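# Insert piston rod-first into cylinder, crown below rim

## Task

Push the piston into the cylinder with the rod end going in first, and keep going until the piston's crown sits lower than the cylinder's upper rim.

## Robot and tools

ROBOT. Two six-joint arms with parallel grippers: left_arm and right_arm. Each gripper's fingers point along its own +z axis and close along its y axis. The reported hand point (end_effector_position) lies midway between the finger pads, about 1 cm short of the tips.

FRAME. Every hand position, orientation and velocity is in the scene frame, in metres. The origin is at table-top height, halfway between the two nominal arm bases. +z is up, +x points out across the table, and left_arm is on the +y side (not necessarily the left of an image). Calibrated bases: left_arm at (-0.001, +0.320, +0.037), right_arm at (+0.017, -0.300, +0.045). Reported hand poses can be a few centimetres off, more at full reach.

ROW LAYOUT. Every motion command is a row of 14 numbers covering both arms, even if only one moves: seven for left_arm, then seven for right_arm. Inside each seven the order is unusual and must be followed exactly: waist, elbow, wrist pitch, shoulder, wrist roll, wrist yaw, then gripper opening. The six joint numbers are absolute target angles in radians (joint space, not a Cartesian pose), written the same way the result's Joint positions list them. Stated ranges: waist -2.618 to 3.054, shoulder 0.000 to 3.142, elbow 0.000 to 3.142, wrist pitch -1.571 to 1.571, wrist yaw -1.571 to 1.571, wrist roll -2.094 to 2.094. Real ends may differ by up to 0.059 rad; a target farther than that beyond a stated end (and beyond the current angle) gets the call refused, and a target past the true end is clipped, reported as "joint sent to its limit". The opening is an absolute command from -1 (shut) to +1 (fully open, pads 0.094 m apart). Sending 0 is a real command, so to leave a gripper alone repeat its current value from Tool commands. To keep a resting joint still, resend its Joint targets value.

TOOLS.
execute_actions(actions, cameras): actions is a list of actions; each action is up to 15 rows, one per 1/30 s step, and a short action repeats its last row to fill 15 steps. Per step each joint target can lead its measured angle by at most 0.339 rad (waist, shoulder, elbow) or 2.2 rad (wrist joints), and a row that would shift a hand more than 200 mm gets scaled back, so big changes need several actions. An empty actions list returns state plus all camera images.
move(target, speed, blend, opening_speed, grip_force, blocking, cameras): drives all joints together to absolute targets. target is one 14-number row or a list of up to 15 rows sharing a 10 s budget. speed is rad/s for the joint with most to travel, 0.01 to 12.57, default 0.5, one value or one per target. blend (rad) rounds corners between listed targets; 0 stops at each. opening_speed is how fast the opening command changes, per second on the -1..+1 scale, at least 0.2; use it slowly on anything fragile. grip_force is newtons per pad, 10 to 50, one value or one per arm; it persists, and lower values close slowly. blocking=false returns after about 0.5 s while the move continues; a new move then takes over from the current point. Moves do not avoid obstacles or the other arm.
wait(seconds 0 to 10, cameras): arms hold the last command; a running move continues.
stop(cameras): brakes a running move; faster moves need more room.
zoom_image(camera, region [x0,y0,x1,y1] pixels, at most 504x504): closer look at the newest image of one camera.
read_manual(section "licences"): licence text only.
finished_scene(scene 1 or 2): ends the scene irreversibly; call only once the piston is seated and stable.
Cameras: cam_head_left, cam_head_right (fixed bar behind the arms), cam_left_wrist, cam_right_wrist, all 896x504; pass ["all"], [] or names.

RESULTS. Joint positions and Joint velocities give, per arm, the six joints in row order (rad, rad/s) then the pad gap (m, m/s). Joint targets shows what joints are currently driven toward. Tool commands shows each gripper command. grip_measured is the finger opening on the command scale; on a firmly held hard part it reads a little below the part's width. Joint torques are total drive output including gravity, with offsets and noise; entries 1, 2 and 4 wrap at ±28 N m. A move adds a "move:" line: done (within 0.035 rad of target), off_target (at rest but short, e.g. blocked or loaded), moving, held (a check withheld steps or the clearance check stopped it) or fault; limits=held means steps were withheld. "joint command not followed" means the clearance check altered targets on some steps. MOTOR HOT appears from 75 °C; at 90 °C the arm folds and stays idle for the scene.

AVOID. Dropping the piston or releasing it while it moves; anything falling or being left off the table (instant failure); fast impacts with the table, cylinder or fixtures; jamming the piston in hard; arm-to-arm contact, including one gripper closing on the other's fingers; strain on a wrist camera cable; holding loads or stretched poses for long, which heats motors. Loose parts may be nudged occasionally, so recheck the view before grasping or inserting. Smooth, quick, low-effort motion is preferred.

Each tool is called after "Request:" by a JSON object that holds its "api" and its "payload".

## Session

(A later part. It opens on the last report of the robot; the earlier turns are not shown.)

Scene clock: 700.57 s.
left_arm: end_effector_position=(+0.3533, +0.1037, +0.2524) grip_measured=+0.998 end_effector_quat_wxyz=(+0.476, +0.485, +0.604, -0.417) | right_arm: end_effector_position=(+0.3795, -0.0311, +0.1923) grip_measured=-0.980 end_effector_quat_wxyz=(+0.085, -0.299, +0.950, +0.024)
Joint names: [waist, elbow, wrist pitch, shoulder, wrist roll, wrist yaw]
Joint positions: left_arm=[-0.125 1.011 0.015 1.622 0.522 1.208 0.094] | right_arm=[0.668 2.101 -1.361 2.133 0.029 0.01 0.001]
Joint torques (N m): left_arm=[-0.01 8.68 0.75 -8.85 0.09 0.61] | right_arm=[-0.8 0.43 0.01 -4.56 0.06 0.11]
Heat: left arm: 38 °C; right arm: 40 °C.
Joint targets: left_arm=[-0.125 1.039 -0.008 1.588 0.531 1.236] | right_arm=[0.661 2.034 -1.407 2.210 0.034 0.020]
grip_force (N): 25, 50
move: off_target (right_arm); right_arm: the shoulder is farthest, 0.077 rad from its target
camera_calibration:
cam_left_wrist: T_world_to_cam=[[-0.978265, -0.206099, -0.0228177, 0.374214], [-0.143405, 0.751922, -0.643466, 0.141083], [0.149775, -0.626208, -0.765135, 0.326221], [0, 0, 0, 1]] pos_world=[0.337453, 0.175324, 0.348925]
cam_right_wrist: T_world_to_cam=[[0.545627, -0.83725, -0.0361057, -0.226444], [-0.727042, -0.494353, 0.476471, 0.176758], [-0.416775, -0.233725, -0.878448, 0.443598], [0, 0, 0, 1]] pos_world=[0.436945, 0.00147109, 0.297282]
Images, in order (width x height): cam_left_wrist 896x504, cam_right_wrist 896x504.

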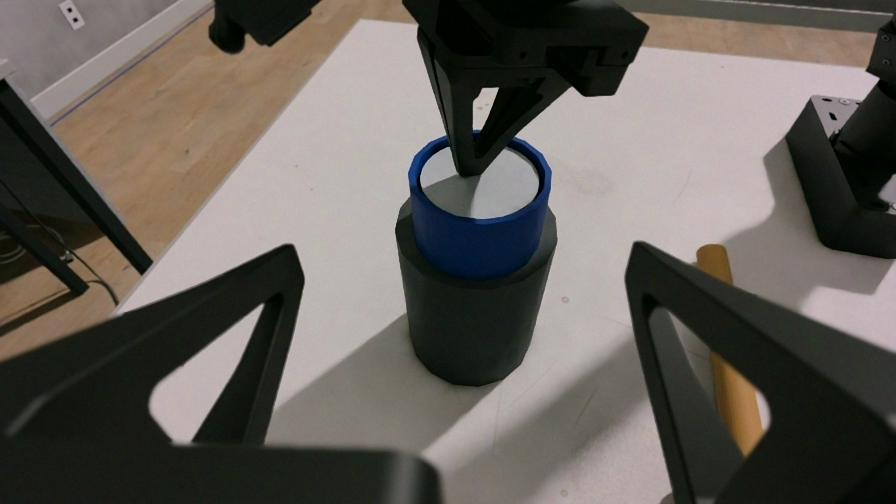

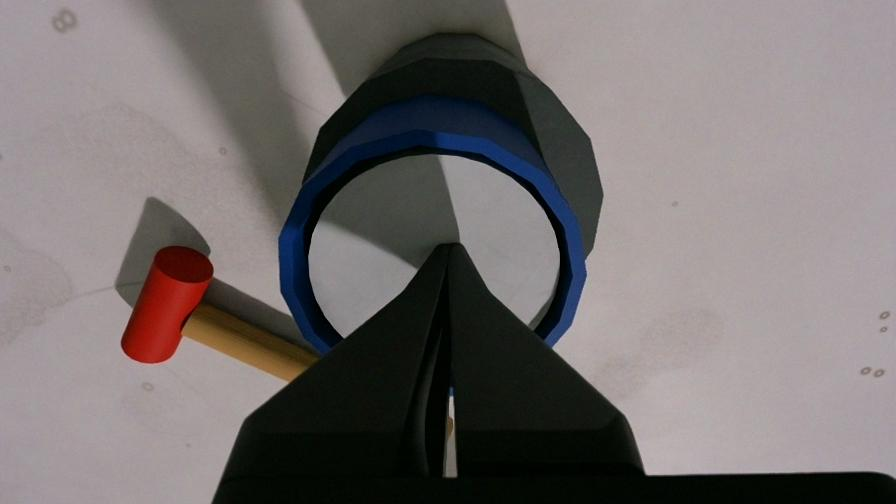

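Request:
{"api": "move", "payload": {"target": [-0.1247, 1.0395, -0.0078, 1.5876, 0.5305, 1.2358, 1.0, 0.6605, 1.956, -1.469, 2.32, 0.034, 0.020, -1.0], "speed": 0.1, "cameras": ["cam_left_wrist"]}}

Request:
{"api": "zoom_image", "payload": {"camera": "cam_left_wrist", "region": [390, 90, 590, 290]}}

Scene clock: 702.77 s.
left_arm: end_effector_position=(+0.3533, +0.1037, +0.2524) grip_measured=+0.998 end_effector_quat_wxyz=(+0.476, +0.485, +0.604, -0.417) | right_arm: end_effector_position=(+0.3778, -0.0327, +0.1851) grip_measured=-0.980 end_effector_quat_wxyz=(+0.077, -0.300, +0.951, +0.021)
Joint names: [waist, elbow, wrist pitch, shoulder, wrist roll, wrist yaw]
Joint positions: left_arm=[-0.125 1.011 0.015 1.622 0.522 1.208 0.094] | right_arm=[0.668 2.084 -1.358 2.139 0.029 0.012 0.001]
Joint torques (N m): left_arm=[0.01 8.69 0.75 -8.87 0.09 0.61] | right_arm=[-0.65 -4.36 -0.74 5.14 0.05 0.1]
Heat: left arm: 38 °C; right arm: 40 °C.
Joint targets: left_arm=[-0.125 1.039 -0.008 1.588 0.531 1.236] | right_arm=[0.661 1.956 -1.469 2.320 0.034 0.020]
grip_force (N): 25, 50
move: off_target (right_arm); right_arm: the shoulder is farthest, 0.181 rad from its target
camera_calibration:
cam_left_wrist: T_world_to_cam=[[-0.978265, -0.206099, -0.0228177, 0.374214], [-0.143405, 0.751922, -0.643466, 0.141083], [0.149775, -0.626208, -0.765135, 0.326221], [0, 0, 0, 1]] pos_world=[0.337453, 0.175324, 0.348925]
Images, in order (width x height): cam_left_wrist 896x504.

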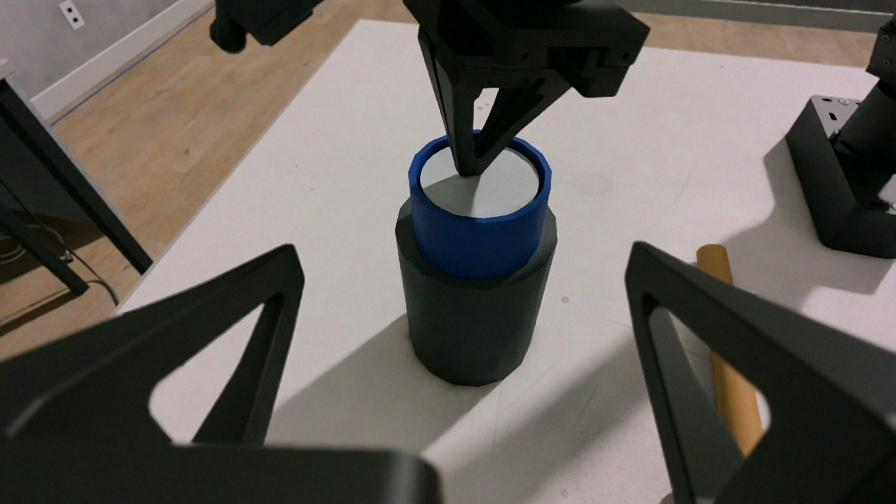

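Scaled by 2.520 from the camera's 896x504 image, which has a finer 1280x720 frame.

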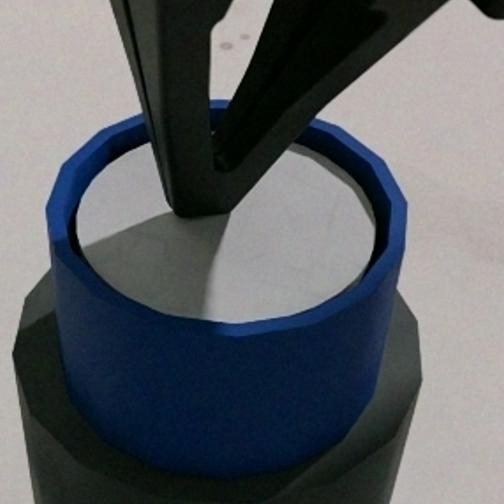

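Request:
{"api": "move", "payload": {"target": [-0.1247, 1.0395, -0.0078, 1.5876, 0.5305, 1.2358, 1.0, 0.6605, 1.885, -1.525, 2.42, 0.034, 0.020, -1.0], "speed": 0.1, "cameras": ["cam_left_wrist"]}}

Request:
{"api": "zoom_image", "payload": {"camera": "cam_left_wrist", "region": [390, 90, 590, 290]}}

Scene clock: 706.87 s.
left_arm: end_effector_position=(+0.3533, +0.1037, +0.2524) grip_measured=+0.998 end_effector_quat_wxyz=(+0.476, +0.485, +0.604, -0.417) | right_arm: end_effector_position=(+0.3799, -0.0461, +0.1786) grip_measured=-0.980 end_effector_quat_wxyz=(+0.067, -0.294, +0.953, -0.006)
Joint names: [waist, elbow, wrist pitch, shoulder, wrist roll, wrist yaw]
Joint positions: left_arm=[-0.125 1.011 0.015 1.622 0.522 1.208 0.094] | right_arm=[0.659 2.075 -1.375 2.147 0.029 0.055 0.001]
Joint torques (N m): left_arm=[0.01 8.69 0.75 -8.87 0.1 0.61] | right_arm=[0.12 -9.44 -1.26 13.89 0.05 -0.35]
Heat: left arm: 38 °C; right arm: 39 °C.
Joint targets: left_arm=[-0.125 1.039 -0.008 1.588 0.531 1.236] | right_arm=[0.660 1.885 -1.525 2.420 0.034 0.020]
grip_force (N): 25, 50
move: off_target (right_arm); right_arm: the shoulder is farthest, 0.273 rad from its target
camera_calibration:
cam_left_wrist: T_world_to_cam=[[-0.978265, -0.206099, -0.0228177, 0.374214], [-0.143405, 0.751922, -0.643466, 0.141083], [0.149775, -0.626208, -0.765135, 0.326221], [0, 0, 0, 1]] pos_world=[0.337453, 0.175324, 0.348925]
Images, in order (width x height): cam_left_wrist 896x504.

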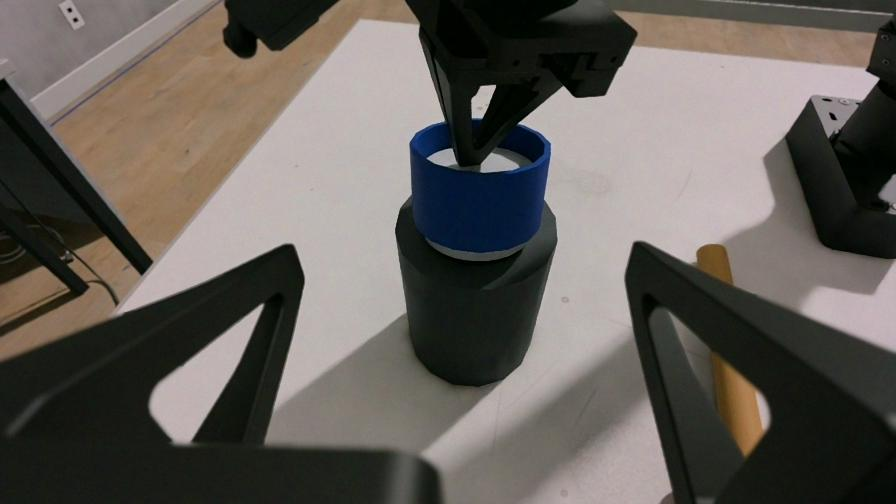

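Scaled by 2.520 from the camera's 896x504 image, which has a finer 1280x720 frame.

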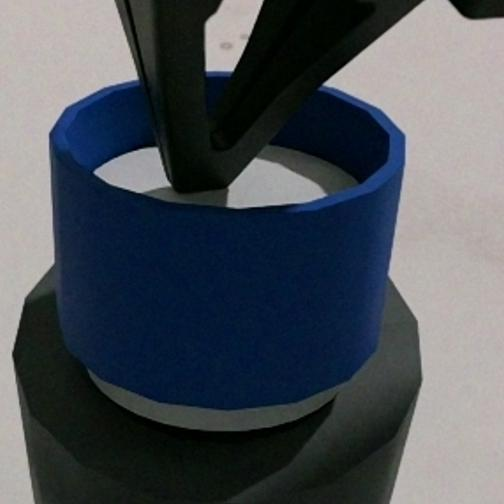

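Request:
{"api": "move", "payload": {"target": [-0.1247, 1.0395, -0.0078, 1.5876, 0.5305, 1.2358, 1.0, 0.6605, 2.034, -1.407, 2.21, 0.034, 0.020, -1.0], "speed": 0.1, "cameras": ["cam_left_wrist", "cam_right_wrist"]}}

Request:
{"api": "zoom_image", "payload": {"camera": "cam_left_wrist", "region": [390, 90, 590, 290]}}

Scene clock: 710.60 s.
left_arm: end_effector_position=(+0.3533, +0.1037, +0.2524) grip_measured=+0.998 end_effector_quat_wxyz=(+0.476, +0.485, +0.604, -0.417) | right_arm: end_effector_position=(+0.3818, -0.0433, +0.1881) grip_measured=-0.980 end_effector_quat_wxyz=(+0.081, -0.294, +0.952, +0.002)
Joint names: [waist, elbow, wrist pitch, shoulder, wrist roll, wrist yaw]
Joint positions: left_arm=[-0.125 1.011 0.015 1.622 0.522 1.208 0.094] | right_arm=[0.659 2.083 -1.369 2.131 0.029 0.049 0.001]
Joint torques (N m): left_arm=[0.01 8.69 0.75 -8.85 0.1 0.61] | right_arm=[0.21 1.72 0.06 -4.3 0.08 -0.27]
Heat: left arm: 38 °C; right arm: 39 °C.
Joint targets: left_arm=[-0.125 1.039 -0.008 1.588 0.531 1.236] | right_arm=[0.660 2.034 -1.407 2.210 0.034 0.020]
grip_force (N): 25, 50
move: off_target (right_arm); right_arm: the shoulder is farthest, 0.079 rad from its target
camera_calibration:
cam_left_wrist: T_world_to_cam=[[-0.978265, -0.206099, -0.0228177, 0.374214], [-0.143405, 0.751922, -0.643466, 0.141083], [0.149775, -0.626208, -0.765135, 0.326221], [0, 0, 0, 1]] pos_world=[0.337453, 0.175324, 0.348925]
cam_right_wrist: T_world_to_cam=[[0.532538, -0.846398, 0.00371696, -0.240916], [-0.736642, -0.461309, 0.494522, 0.176125], [-0.416848, -0.26609, -0.869157, 0.434909], [0, 0, 0, 1]] pos_world=[0.439329, -0.00693856, 0.291802]
Images, in order (width x height): cam_left_wrist 896x504, cam_right_wrist 896x504.

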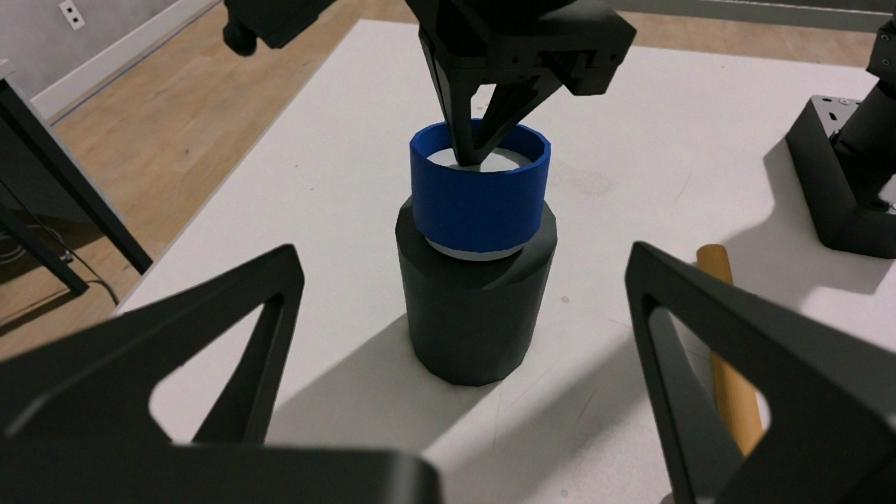

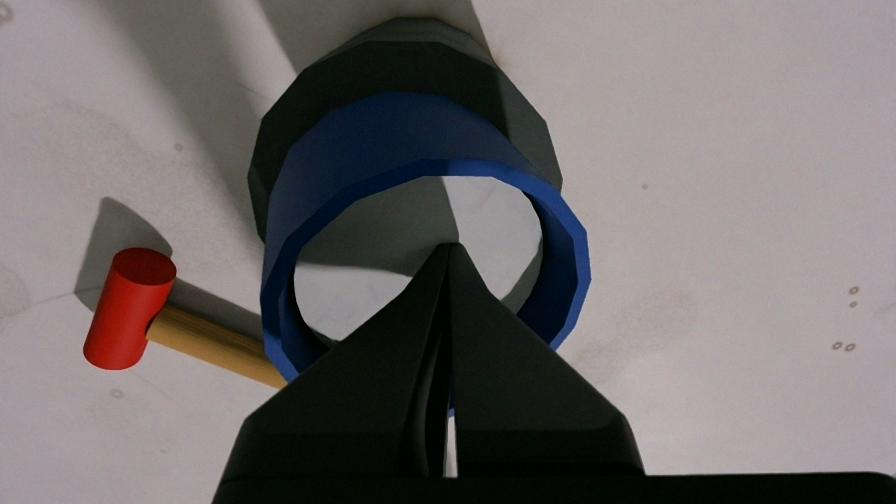

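Scaled by 2.520 from the camera's 896x504 image, which has a finer 1280x720 frame.

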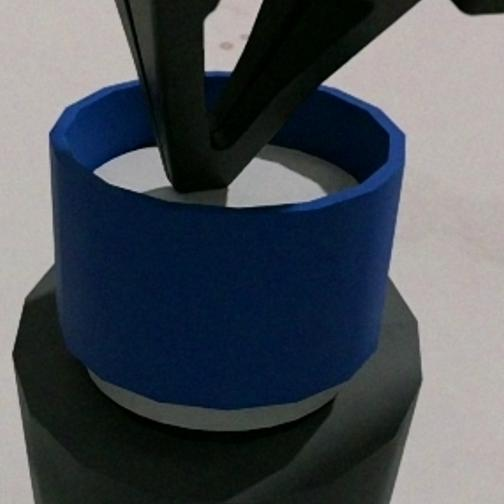

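Request:
{"api": "move", "payload": {"target": [-0.1247, 1.0395, -0.0078, 1.5876, 0.5305, 1.2358, 1.0, 0.6605, 2.31, -1.49, 2.16, 0.034, 0.020, -1.0], "speed": 0.2, "cameras": ["cam_left_wrist", "cam_right_wrist"]}}

Request:
{"api": "zoom_image", "payload": {"camera": "cam_left_wrist", "region": [390, 90, 590, 290]}}

Scene clock: 714.03 s.
left_arm: end_effector_position=(+0.3533, +0.1037, +0.2524) grip_measured=+0.998 end_effector_quat_wxyz=(+0.476, +0.485, +0.604, -0.417) | right_arm: end_effector_position=(+0.3859, -0.0356, +0.2247) grip_measured=-0.980 end_effector_quat_wxyz=(+0.099, -0.294, +0.951, +0.019)
Joint names: [waist, elbow, wrist pitch, shoulder, wrist roll, wrist yaw]
Joint positions: left_arm=[-0.125 1.011 0.015 1.622 0.522 1.208 0.094] | right_arm=[0.659 2.281 -1.486 2.165 0.029 0.028 0.001]
Joint torques (N m): left_arm=[0.02 8.69 0.75 -8.87 0.09 0.61] | right_arm=[0.12 7.34 0.55 -11.89 0.06 -0.07]
Heat: left arm: 38 °C; right arm: 38 °C.
Joint targets: left_arm=[-0.125 1.039 -0.008 1.588 0.531 1.236] | right_arm=[0.660 2.310 -1.490 2.160 0.034 0.020]
grip_force (N): 25, 50
move: done
camera_calibration:
cam_left_wrist: T_world_to_cam=[[-0.978265, -0.206099, -0.0228177, 0.374214], [-0.143405, 0.751922, -0.643466, 0.141083], [0.149775, -0.626208, -0.765135, 0.326221], [0, 0, 0, 1]] pos_world=[0.337453, 0.175324, 0.348925]
cam_right_wrist: T_world_to_cam=[[0.535885, -0.844063, -0.0196041, -0.232735], [-0.746913, -0.484776, 0.455097, 0.176598], [-0.393634, -0.229237, -0.890226, 0.467515], [0, 0, 0, 1]] pos_world=[0.440653, -0.00366075, 0.331262]
Images, in order (width x height): cam_left_wrist 896x504, cam_right_wrist 896x504.

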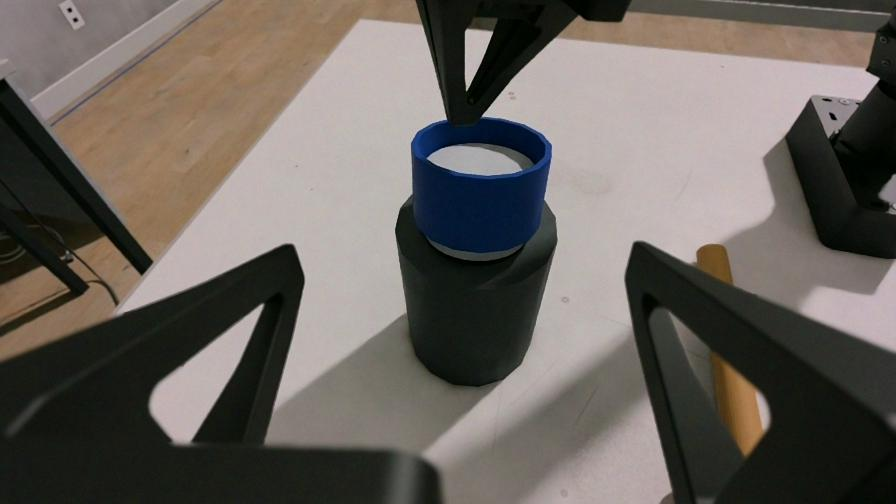

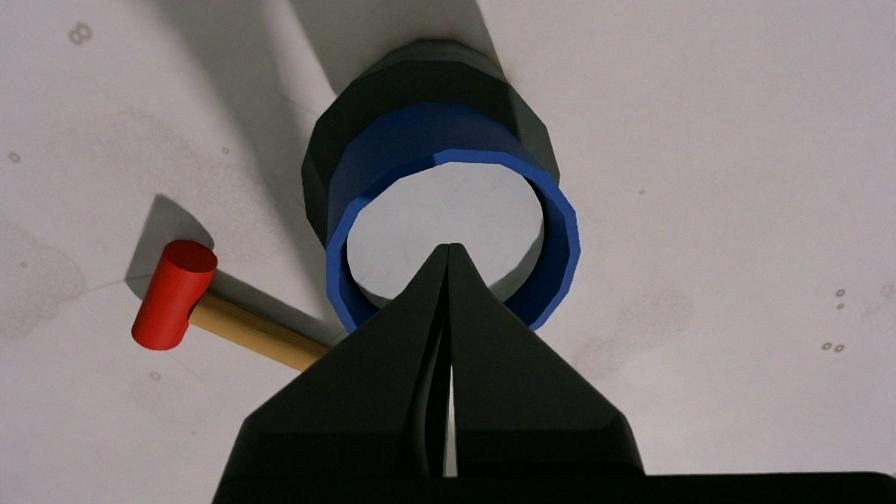

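Scaled by 2.520 from the camera's 896x504 image, which has a finer 1280x720 frame.

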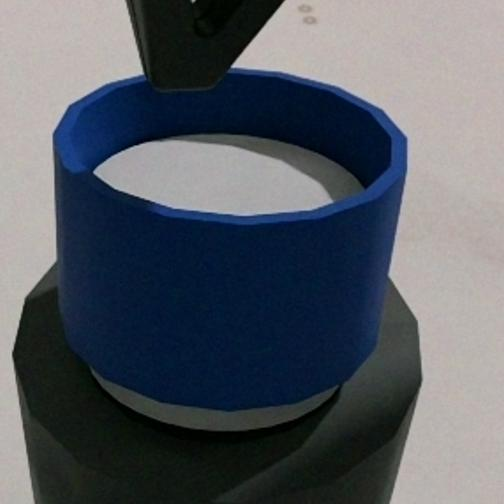

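Request:
{"api": "move", "payload": {"target": [-0.1247, 1.0395, -0.0078, 1.5876, 0.5305, 1.2358, 1.0, 0.742, 2.215, -1.35, 2.105, 0.034, 0.005, -1.0], "speed": 0.3, "cameras": ["cam_left_wrist", "cam_right_wrist"]}}

Scene clock: 719.27 s.
left_arm: end_effector_position=(+0.3533, +0.1037, +0.2524) grip_measured=+0.998 end_effector_quat_wxyz=(+0.476, +0.485, +0.604, -0.417) | right_arm: end_effector_position=(+0.3752, +0.0099, +0.2240) grip_measured=-0.980 end_effector_quat_wxyz=(+0.135, -0.333, +0.932, +0.047)
Joint names: [waist, elbow, wrist pitch, shoulder, wrist roll, wrist yaw]
Joint positions: left_arm=[-0.125 1.011 0.015 1.622 0.522 1.208 0.094] | right_arm=[0.744 2.226 -1.364 2.146 0.029 0.012 0.001]
Joint torques (N m): left_arm=[0.02 8.69 0.75 -8.87 0.09 0.6] | right_arm=[-0.13 4.53 0.94 -15.38 0.06 -0.08]
Heat: left arm: 38 °C; right arm: 38 °C.
Joint targets: left_arm=[-0.125 1.039 -0.008 1.588 0.531 1.236] | right_arm=[0.742 2.215 -1.350 2.105 0.034 0.005]
grip_force (N): 25, 50
move: off_target (right_arm); right_arm: the shoulder is farthest, 0.041 rad from its target
camera_calibration:
cam_left_wrist: T_world_to_cam=[[-0.978265, -0.206099, -0.0228177, 0.374214], [-0.143405, 0.751922, -0.643466, 0.141083], [0.149775, -0.626208, -0.765135, 0.326221], [0, 0, 0, 1]] pos_world=[0.337453, 0.175324, 0.348925]
cam_right_wrist: T_world_to_cam=[[0.610218, -0.791162, -0.0411782, -0.212121], [-0.723615, -0.577771, 0.377573, 0.200461], [-0.322513, -0.200605, -0.925064, 0.453932], [0, 0, 0, 1]] pos_world=[0.420896, 0.0390596, 0.335492]
Images, in order (width x height): cam_left_wrist 896x504, cam_right_wrist 896x504.

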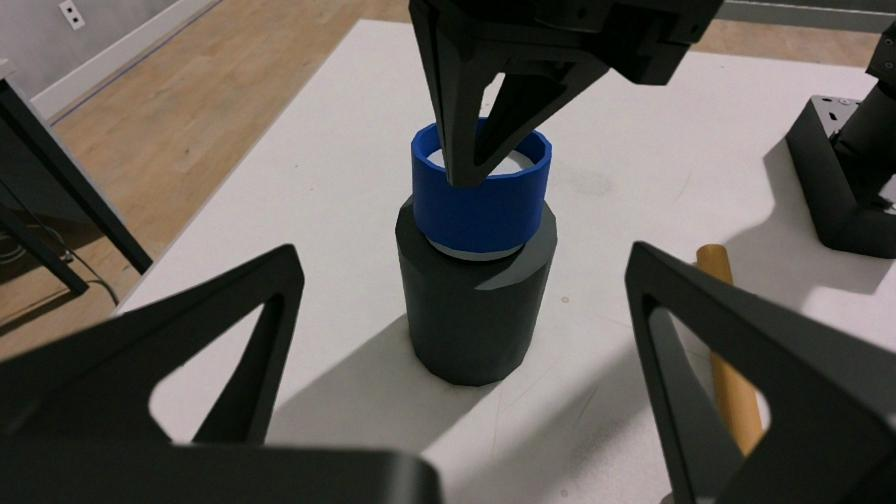

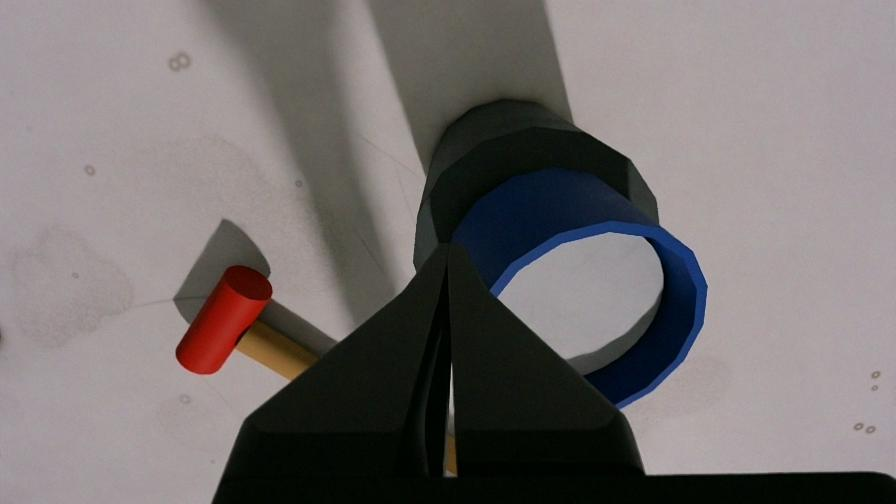

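Request:
{"api": "move", "payload": {"target": [-0.1247, 1.0395, -0.0078, 1.5876, 0.5305, 1.2358, 1.0, 0.693, 2.215, -1.35, 2.105, 0.034, 0.005, -1.0], "speed": 0.2, "cameras": ["cam_left_wrist", "cam_right_wrist"]}}

Scene clock: 724.90 s.
left_arm: end_effector_position=(+0.3533, +0.1037, +0.2524) grip_measured=+0.998 end_effector_quat_wxyz=(+0.476, +0.485, +0.604, -0.417) | right_arm: end_effector_position=(+0.3903, -0.0083, +0.2240) grip_measured=-0.980 end_effector_quat_wxyz=(+0.136, -0.309, +0.940, +0.044)
Joint names: [waist, elbow, wrist pitch, shoulder, wrist roll, wrist yaw]
Joint positions: left_arm=[-0.125 1.011 0.015 1.622 0.522 1.208 0.094] | right_arm=[0.694 2.226 -1.363 2.146 0.029 0.011 0.001]
Joint torques (N m): left_arm=[0.01 8.68 0.75 -8.87 0.09 0.6] | right_arm=[-0.03 4.44 0.9 -15.38 0.09 -0.08]
Heat: left arm: 38 °C; right arm: 38 °C.
Joint targets: left_arm=[-0.125 1.039 -0.008 1.588 0.531 1.236] | right_arm=[0.693 2.215 -1.350 2.105 0.034 0.005]
grip_force (N): 25, 50
move: off_target (right_arm); right_arm: the shoulder is farthest, 0.041 rad from its target
camera_calibration:
cam_left_wrist: T_world_to_cam=[[-0.978265, -0.206099, -0.0228177, 0.374214], [-0.143405, 0.751922, -0.643466, 0.141083], [0.149775, -0.626208, -0.765135, 0.326221], [0, 0, 0, 1]] pos_world=[0.337453, 0.175324, 0.348925]
cam_right_wrist: T_world_to_cam=[[0.569794, -0.820713, -0.0420165, -0.220046], [-0.751572, -0.541106, 0.377284, 0.212159], [-0.332377, -0.183395, -0.925144, 0.45926], [0, 0, 0, 1]] pos_world=[0.437481, 0.0184321, 0.335592]
Images, in order (width x height): cam_left_wrist 896x504, cam_right_wrist 896x504.

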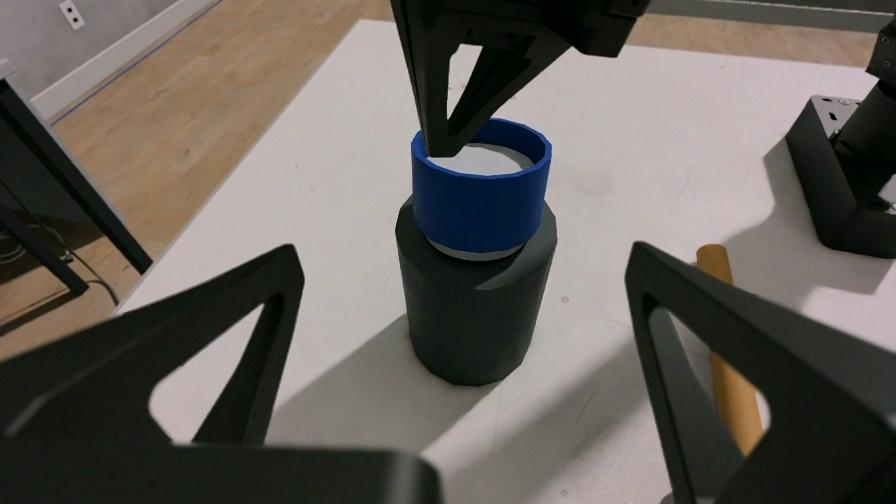

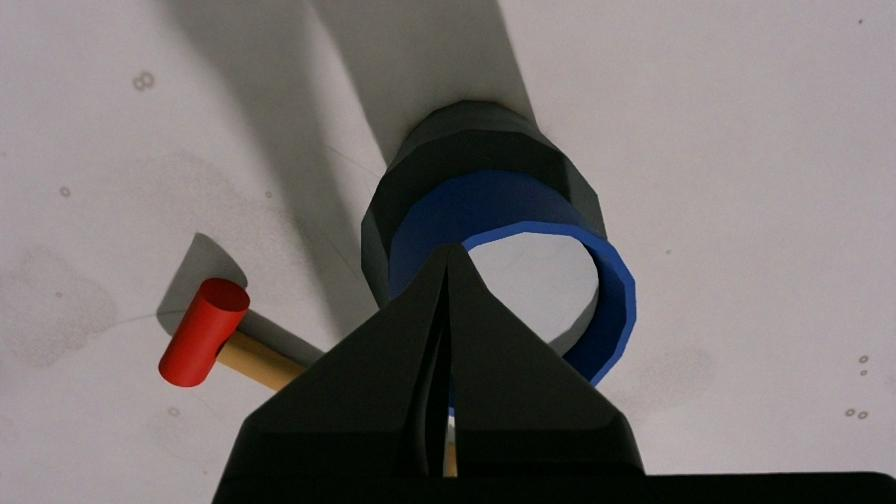

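Request:
{"api": "move", "payload": {"target": [[-0.1247, 1.0395, -0.0078, 1.5876, 0.5305, 1.2358, 1.0, 0.675, 2.12, -1.305, 2.055, 0.034, 0.005, -1.0], [-0.1247, 1.0395, -0.0078, 1.5876, 0.5305, 1.2358, 1.0, 0.675, 2.03, -1.23, 2.045, 0.034, 0.005, -1.0]], "speed": [0.2, 0.1], "cameras": ["cam_left_wrist", "cam_right_wrist"]}}

Scene clock: 728.60 s.
left_arm: end_effector_position=(+0.3533, +0.1037, +0.2524) grip_measured=+0.998 end_effector_quat_wxyz=(+0.476, +0.485, +0.604, -0.417) | right_arm: end_effector_position=(+0.3867, -0.0193, +0.2011) grip_measured=-0.980 end_effector_quat_wxyz=(+0.129, -0.303, +0.943, +0.040)
Joint names: [waist, elbow, wrist pitch, shoulder, wrist roll, wrist yaw]
Joint positions: left_arm=[-0.125 1.011 0.015 1.622 0.522 1.208 0.094] | right_arm=[0.68 2.042 -1.256 2.086 0.029 0.011 0.001]
Joint torques (N m): left_arm=[0.02 8.69 0.75 -8.85 0.1 0.6] | right_arm=[-0.38 4.59 1 -14.91 0.05 -0.06]
Motor temperatures (°C): left_arm=[28 31 38 34 26 28 26] | right_arm=[29 34 37 33 28 29 31]
Heat: left arm: 38 °C; right arm: 37 °C.
Joint targets: left_arm=[-0.125 1.039 -0.008 1.588 0.531 1.236] | right_arm=[0.675 2.030 -1.230 2.045 0.034 0.005]
grip_force (N): 25, 50
move: off_target (right_arm); right_arm: the shoulder is farthest, 0.041 rad from its target
camera_calibration:
cam_left_wrist: T_world_to_cam=[[-0.978265, -0.206099, -0.0228177, 0.374214], [-0.143405, 0.751922, -0.643466, 0.141083], [0.149775, -0.626208, -0.765135, 0.326221], [0, 0, 0, 1]] pos_world=[0.337453, 0.175324, 0.348925]
cam_right_wrist: T_world_to_cam=[[0.557924, -0.828875, -0.0410778, -0.223745], [-0.754038, -0.52698, 0.392071, 0.210364], [-0.346625, -0.187771, -0.919018, 0.438982], [0, 0, 0, 1]] pos_world=[0.435616, 0.00782892, 0.311763]
Images, in order (width x height): cam_left_wrist 896x504, cam_right_wrist 896x504.

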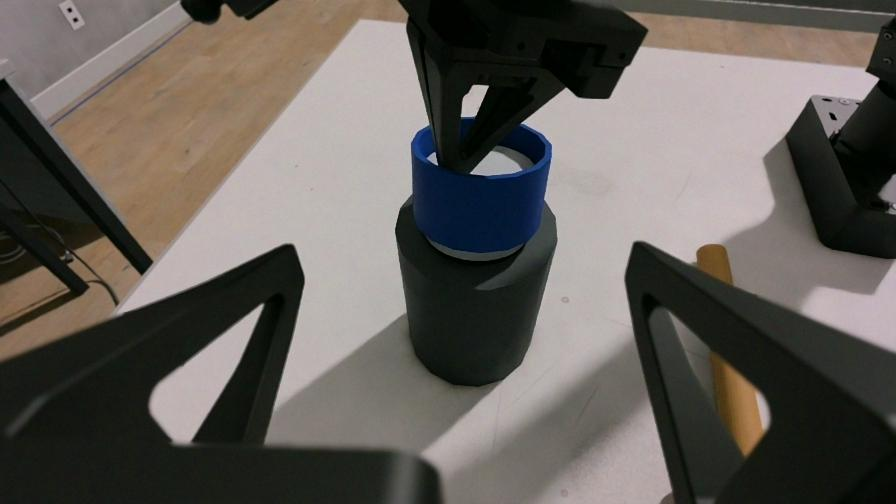

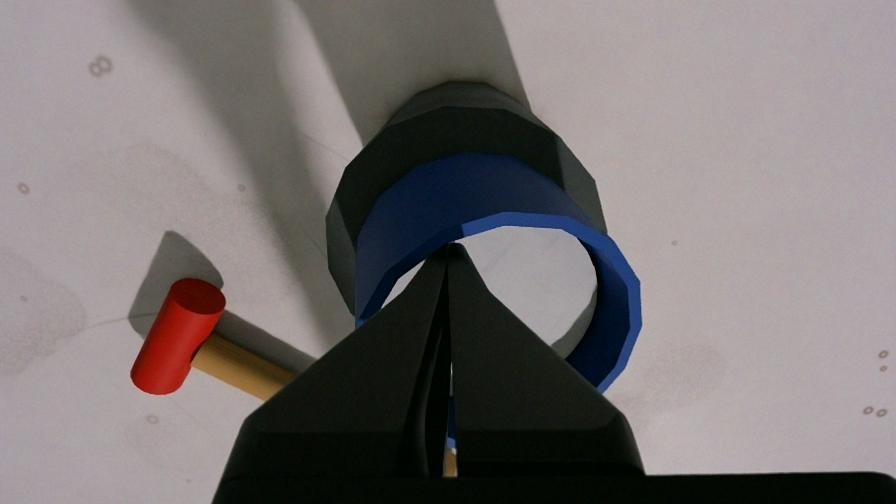

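Request:
{"api": "zoom_image", "payload": {"camera": "cam_left_wrist", "region": [390, 90, 590, 290]}}

Request:
{"api": "zoom_image", "payload": {"camera": "cam_right_wrist", "region": [320, 130, 660, 400]}}

Scaled by 2.520 from the camera's 896x504 image, which has a finer 1280x720 frame.

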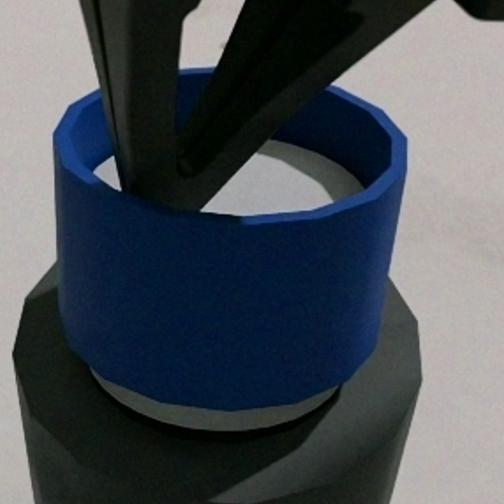

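Scaled by 1.482 from the camera's 896x504 image, which has a finer 1280x720 frame.

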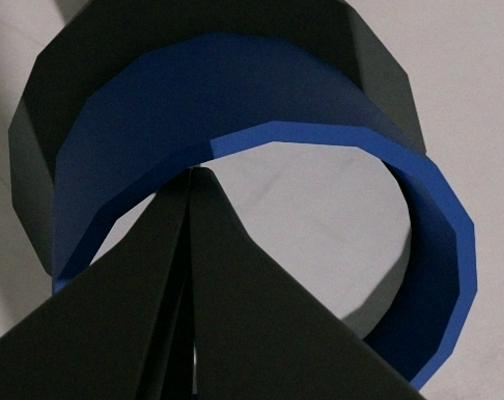

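Request:
{"api": "move", "payload": {"target": [[-0.1247, 1.0395, -0.0078, 1.5876, 0.5305, 1.2358, 1.0, 0.675, 1.96, -1.185, 2.055, 0.034, 0.005, -1.0], [-0.1247, 1.0395, -0.0078, 1.5876, 0.5305, 1.2358, 1.0, 0.675, 1.89, -1.235, 2.16, 0.034, 0.005, -1.0]], "speed": [0.12, 0.08], "blend": [0.01, 0], "cameras": ["cam_left_wrist", "cam_right_wrist"]}}

Request:
{"api": "zoom_image", "payload": {"camera": "cam_left_wrist", "region": [390, 90, 590, 290]}}

Scene clock: 732.10 s.
left_arm: end_effector_position=(+0.3533, +0.1037, +0.2524) grip_measured=+0.998 end_effector_quat_wxyz=(+0.476, +0.485, +0.604, -0.417) | right_arm: end_effector_position=(+0.3857, -0.0201, +0.1913) grip_measured=-0.980 end_effector_quat_wxyz=(+0.133, -0.303, +0.943, +0.041)
Joint names: [waist, elbow, wrist pitch, shoulder, wrist roll, wrist yaw]
Joint positions: left_arm=[-0.125 1.011 0.015 1.622 0.522 1.208 0.094] | right_arm=[0.68 1.965 -1.195 2.062 0.029 0.011 0.001]
Joint torques (N m): left_arm=[0.01 8.69 0.75 -8.87 0.1 0.6] | right_arm=[-0.47 -0.02 0.28 -2.39 0.06 -0.07]
Heat: left arm: 38 °C; right arm: 37 °C.
Joint targets: left_arm=[-0.125 1.039 -0.008 1.588 0.531 1.236] | right_arm=[0.675 1.890 -1.235 2.160 0.034 0.005]
grip_force (N): 25, 50
move: off_target (right_arm); right_arm: the shoulder is farthest, 0.098 rad from its target
camera_calibration:
cam_left_wrist: T_world_to_cam=[[-0.978265, -0.206099, -0.0228177, 0.374214], [-0.143405, 0.751922, -0.643466, 0.141083], [0.149775, -0.626208, -0.765135, 0.326221], [0, 0, 0, 1]] pos_world=[0.337453, 0.175324, 0.348925]
cam_right_wrist: T_world_to_cam=[[0.558192, -0.82867, -0.0415628, -0.22415], [-0.75638, -0.528809, 0.385033, 0.215264], [-0.341044, -0.183485, -0.921966, 0.427973], [0, 0, 0, 1]] pos_world=[0.433897, 0.00661418, 0.302377]
Images, in order (width x height): cam_left_wrist 896x504, cam_right_wrist 896x504.

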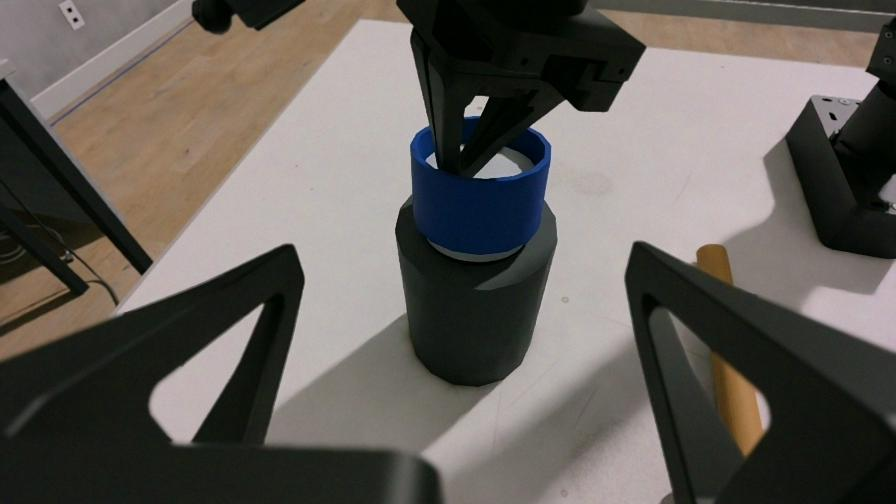

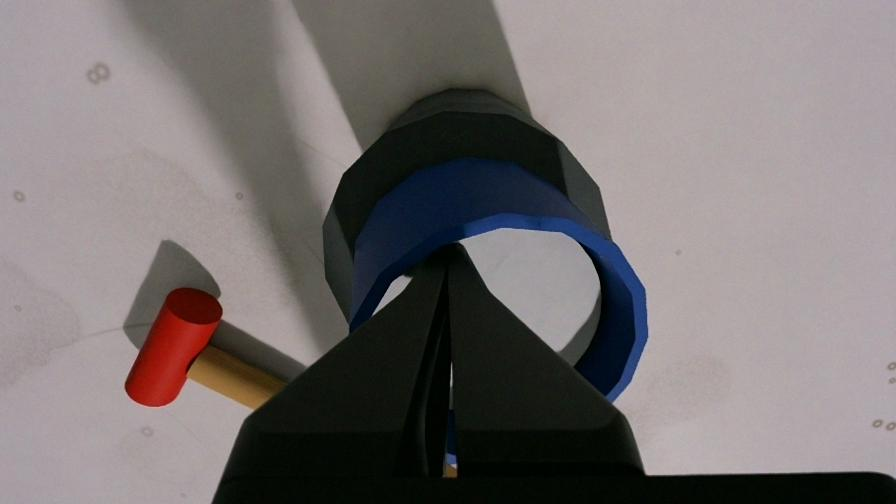

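Scaled by 2.520 from the camera's 896x504 image, which has a finer 1280x720 frame.

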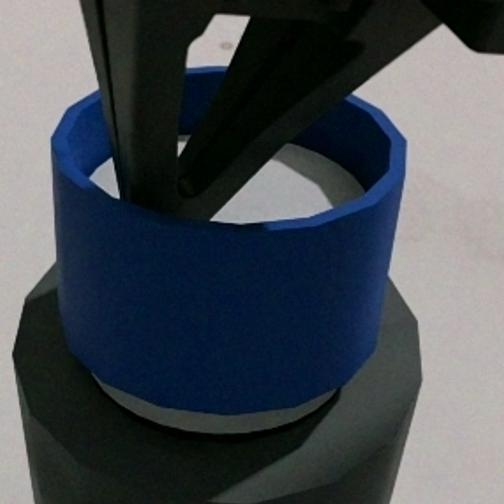

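Request:
{"api": "move", "payload": {"target": [-0.1247, 1.0395, -0.0078, 1.5876, 0.5305, 1.2358, 1.0, 0.678, 1.815, -1.295, 2.265, 0.034, 0.005, -1.0], "speed": 0.1, "cameras": ["cam_left_wrist", "cam_right_wrist"]}}

Request:
{"api": "zoom_image", "payload": {"camera": "cam_left_wrist", "region": [390, 90, 590, 290]}}

Scene clock: 733.97 s.
left_arm: end_effector_position=(+0.3533, +0.1037, +0.2524) grip_measured=+0.998 end_effector_quat_wxyz=(+0.476, +0.485, +0.604, -0.417) | right_arm: end_effector_position=(+0.3857, -0.0203, +0.1819) grip_measured=-0.980 end_effector_quat_wxyz=(+0.126, -0.303, +0.944, +0.039)
Joint names: [waist, elbow, wrist pitch, shoulder, wrist roll, wrist yaw]
Joint positions: left_arm=[-0.125 1.011 0.015 1.622 0.522 1.208 0.094] | right_arm=[0.68 1.947 -1.18 2.073 0.029 0.012 0.001]
Joint torques (N m): left_arm=[0.01 8.69 0.75 -8.87 0.1 0.61] | right_arm=[-0.13 -4.52 -0.56 6.54 0.06 -0.07]
Heat: left arm: 38 °C; right arm: 37 °C.
Joint targets: left_arm=[-0.125 1.039 -0.008 1.588 0.531 1.236] | right_arm=[0.678 1.815 -1.295 2.265 0.034 0.005]
grip_force (N): 25, 50
move: off_target (right_arm); right_arm: the shoulder is farthest, 0.192 rad from its target
camera_calibration:
cam_left_wrist: T_world_to_cam=[[-0.978265, -0.206099, -0.0228177, 0.374214], [-0.143405, 0.751922, -0.643466, 0.141083], [0.149775, -0.626208, -0.765135, 0.326221], [0, 0, 0, 1]] pos_world=[0.337453, 0.175324, 0.348925]
cam_right_wrist: T_world_to_cam=[[0.55758, -0.829163, -0.0399125, -0.224785], [-0.752299, -0.525048, 0.397958, 0.214952], [-0.350928, -0.191868, -0.916535, 0.421988], [0, 0, 0, 1]] pos_world=[0.435131, 0.00744277, 0.292253]
Images, in order (width x height): cam_left_wrist 896x504, cam_right_wrist 896x504.

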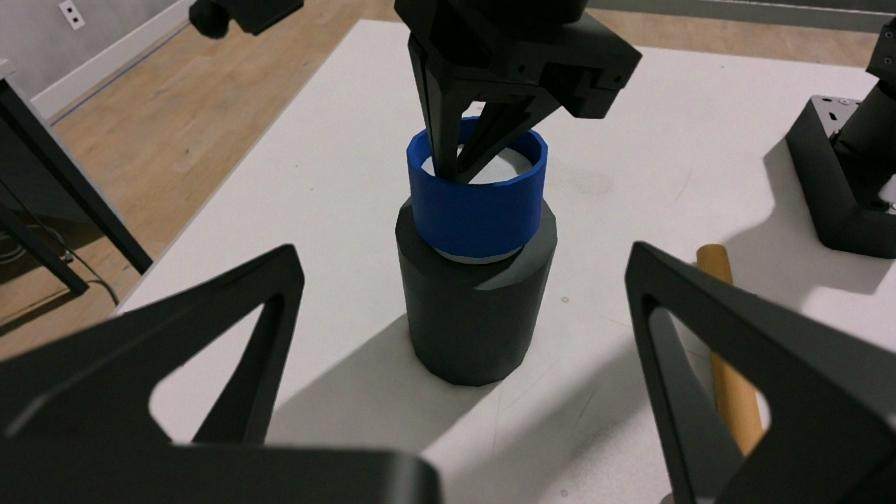

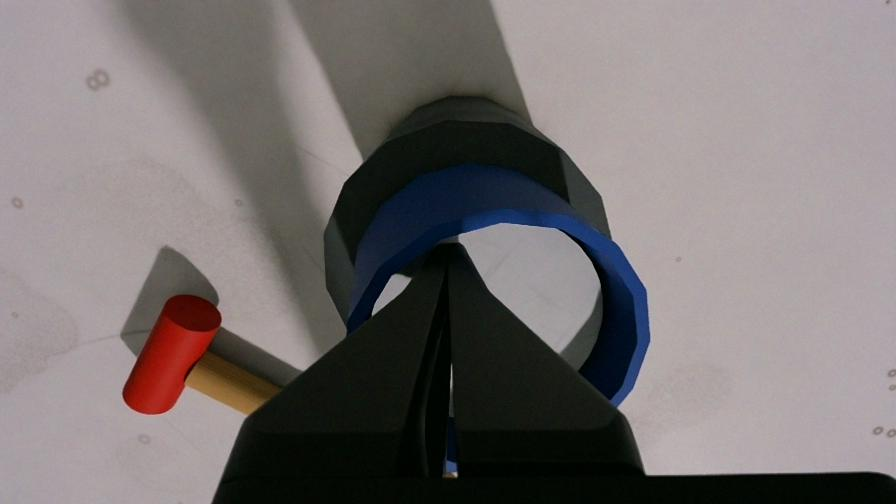

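Scaled by 2.520 from the camera's 896x504 image, which has a finer 1280x720 frame.

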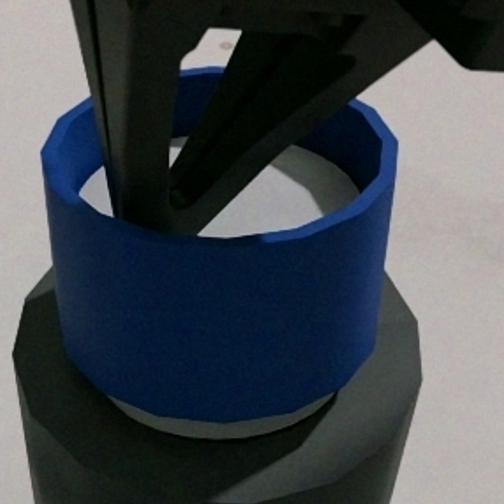

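Request:
{"api": "move", "payload": {"target": [-0.1247, 1.0395, -0.0078, 1.5876, 0.5305, 1.2358, 1.0, 0.680, 1.756, -1.335, 2.345, 0.034, 0.005, -1.0], "speed": 0.1, "cameras": ["cam_left_wrist", "cam_right_wrist"]}}

Request:
{"api": "zoom_image", "payload": {"camera": "cam_left_wrist", "region": [390, 90, 590, 290]}}

Scene clock: 735.57 s.
left_arm: end_effector_position=(+0.3533, +0.1037, +0.2524) grip_measured=+0.998 end_effector_quat_wxyz=(+0.476, +0.485, +0.604, -0.417) | right_arm: end_effector_position=(+0.3851, -0.0207, +0.1799) grip_measured=-0.980 end_effector_quat_wxyz=(+0.124, -0.303, +0.944, +0.038)
Joint names: [waist, elbow, wrist pitch, shoulder, wrist roll, wrist yaw]
Joint positions: left_arm=[-0.125 1.011 0.015 1.622 0.522 1.208 0.094] | right_arm=[0.68 1.943 -1.18 2.074 0.029 0.012 0.001]
Joint torques (N m): left_arm=[0.02 8.69 0.75 -8.87 0.09 0.61] | right_arm=[0.13 -8.85 -1.06 14.01 0.06 -0.04]
Heat: left arm: 38 °C; right arm: 37 °C.
Joint targets: left_arm=[-0.125 1.039 -0.008 1.588 0.531 1.236] | right_arm=[0.680 1.756 -1.335 2.345 0.034 0.005]
grip_force (N): 25, 50
move: off_target (right_arm); right_arm: the shoulder is farthest, 0.271 rad from its target
camera_calibration:
cam_left_wrist: T_world_to_cam=[[-0.978265, -0.206099, -0.0228177, 0.374214], [-0.143405, 0.751922, -0.643466, 0.141083], [0.149775, -0.626208, -0.765135, 0.326221], [0, 0, 0, 1]] pos_world=[0.337453, 0.175324, 0.348925]
cam_right_wrist: T_world_to_cam=[[0.557415, -0.82929, -0.0395728, -0.225012], [-0.750596, -0.523744, 0.402863, 0.213534], [-0.354816, -0.194859, -0.914405, 0.4209], [0, 0, 0, 1]] pos_world=[0.435044, 0.00725306, 0.289944]
Images, in order (width x height): cam_left_wrist 896x504, cam_right_wrist 896x504.

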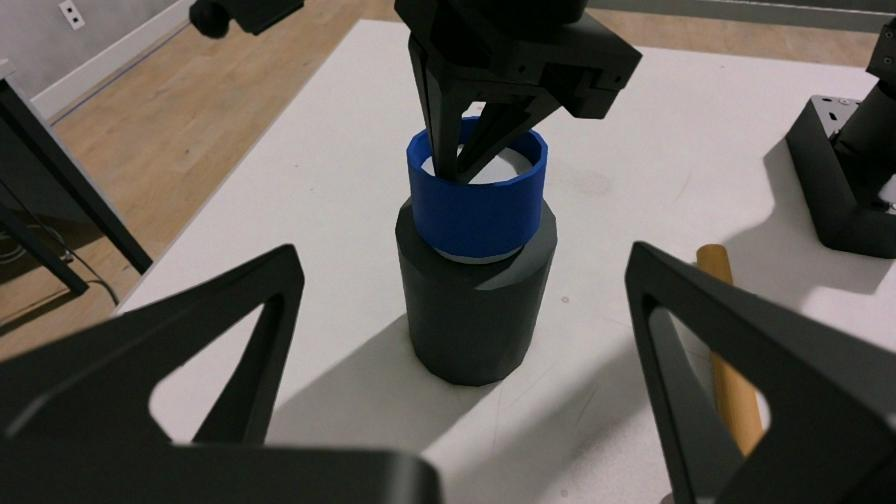

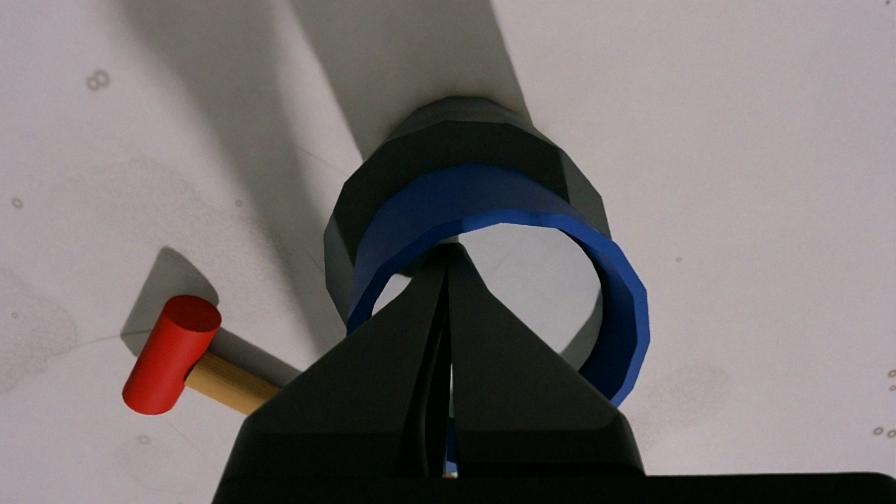

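Scaled by 2.520 from the camera's 896x504 image, which has a finer 1280x720 frame.

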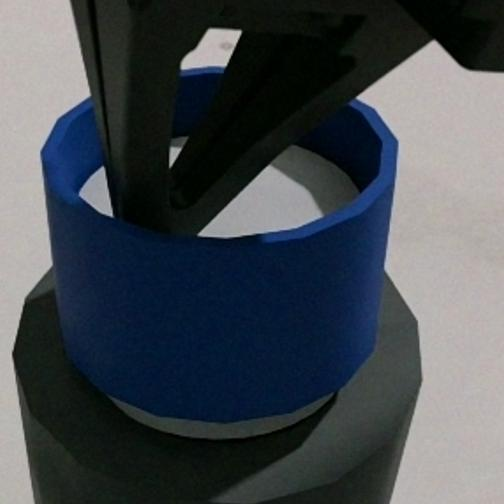

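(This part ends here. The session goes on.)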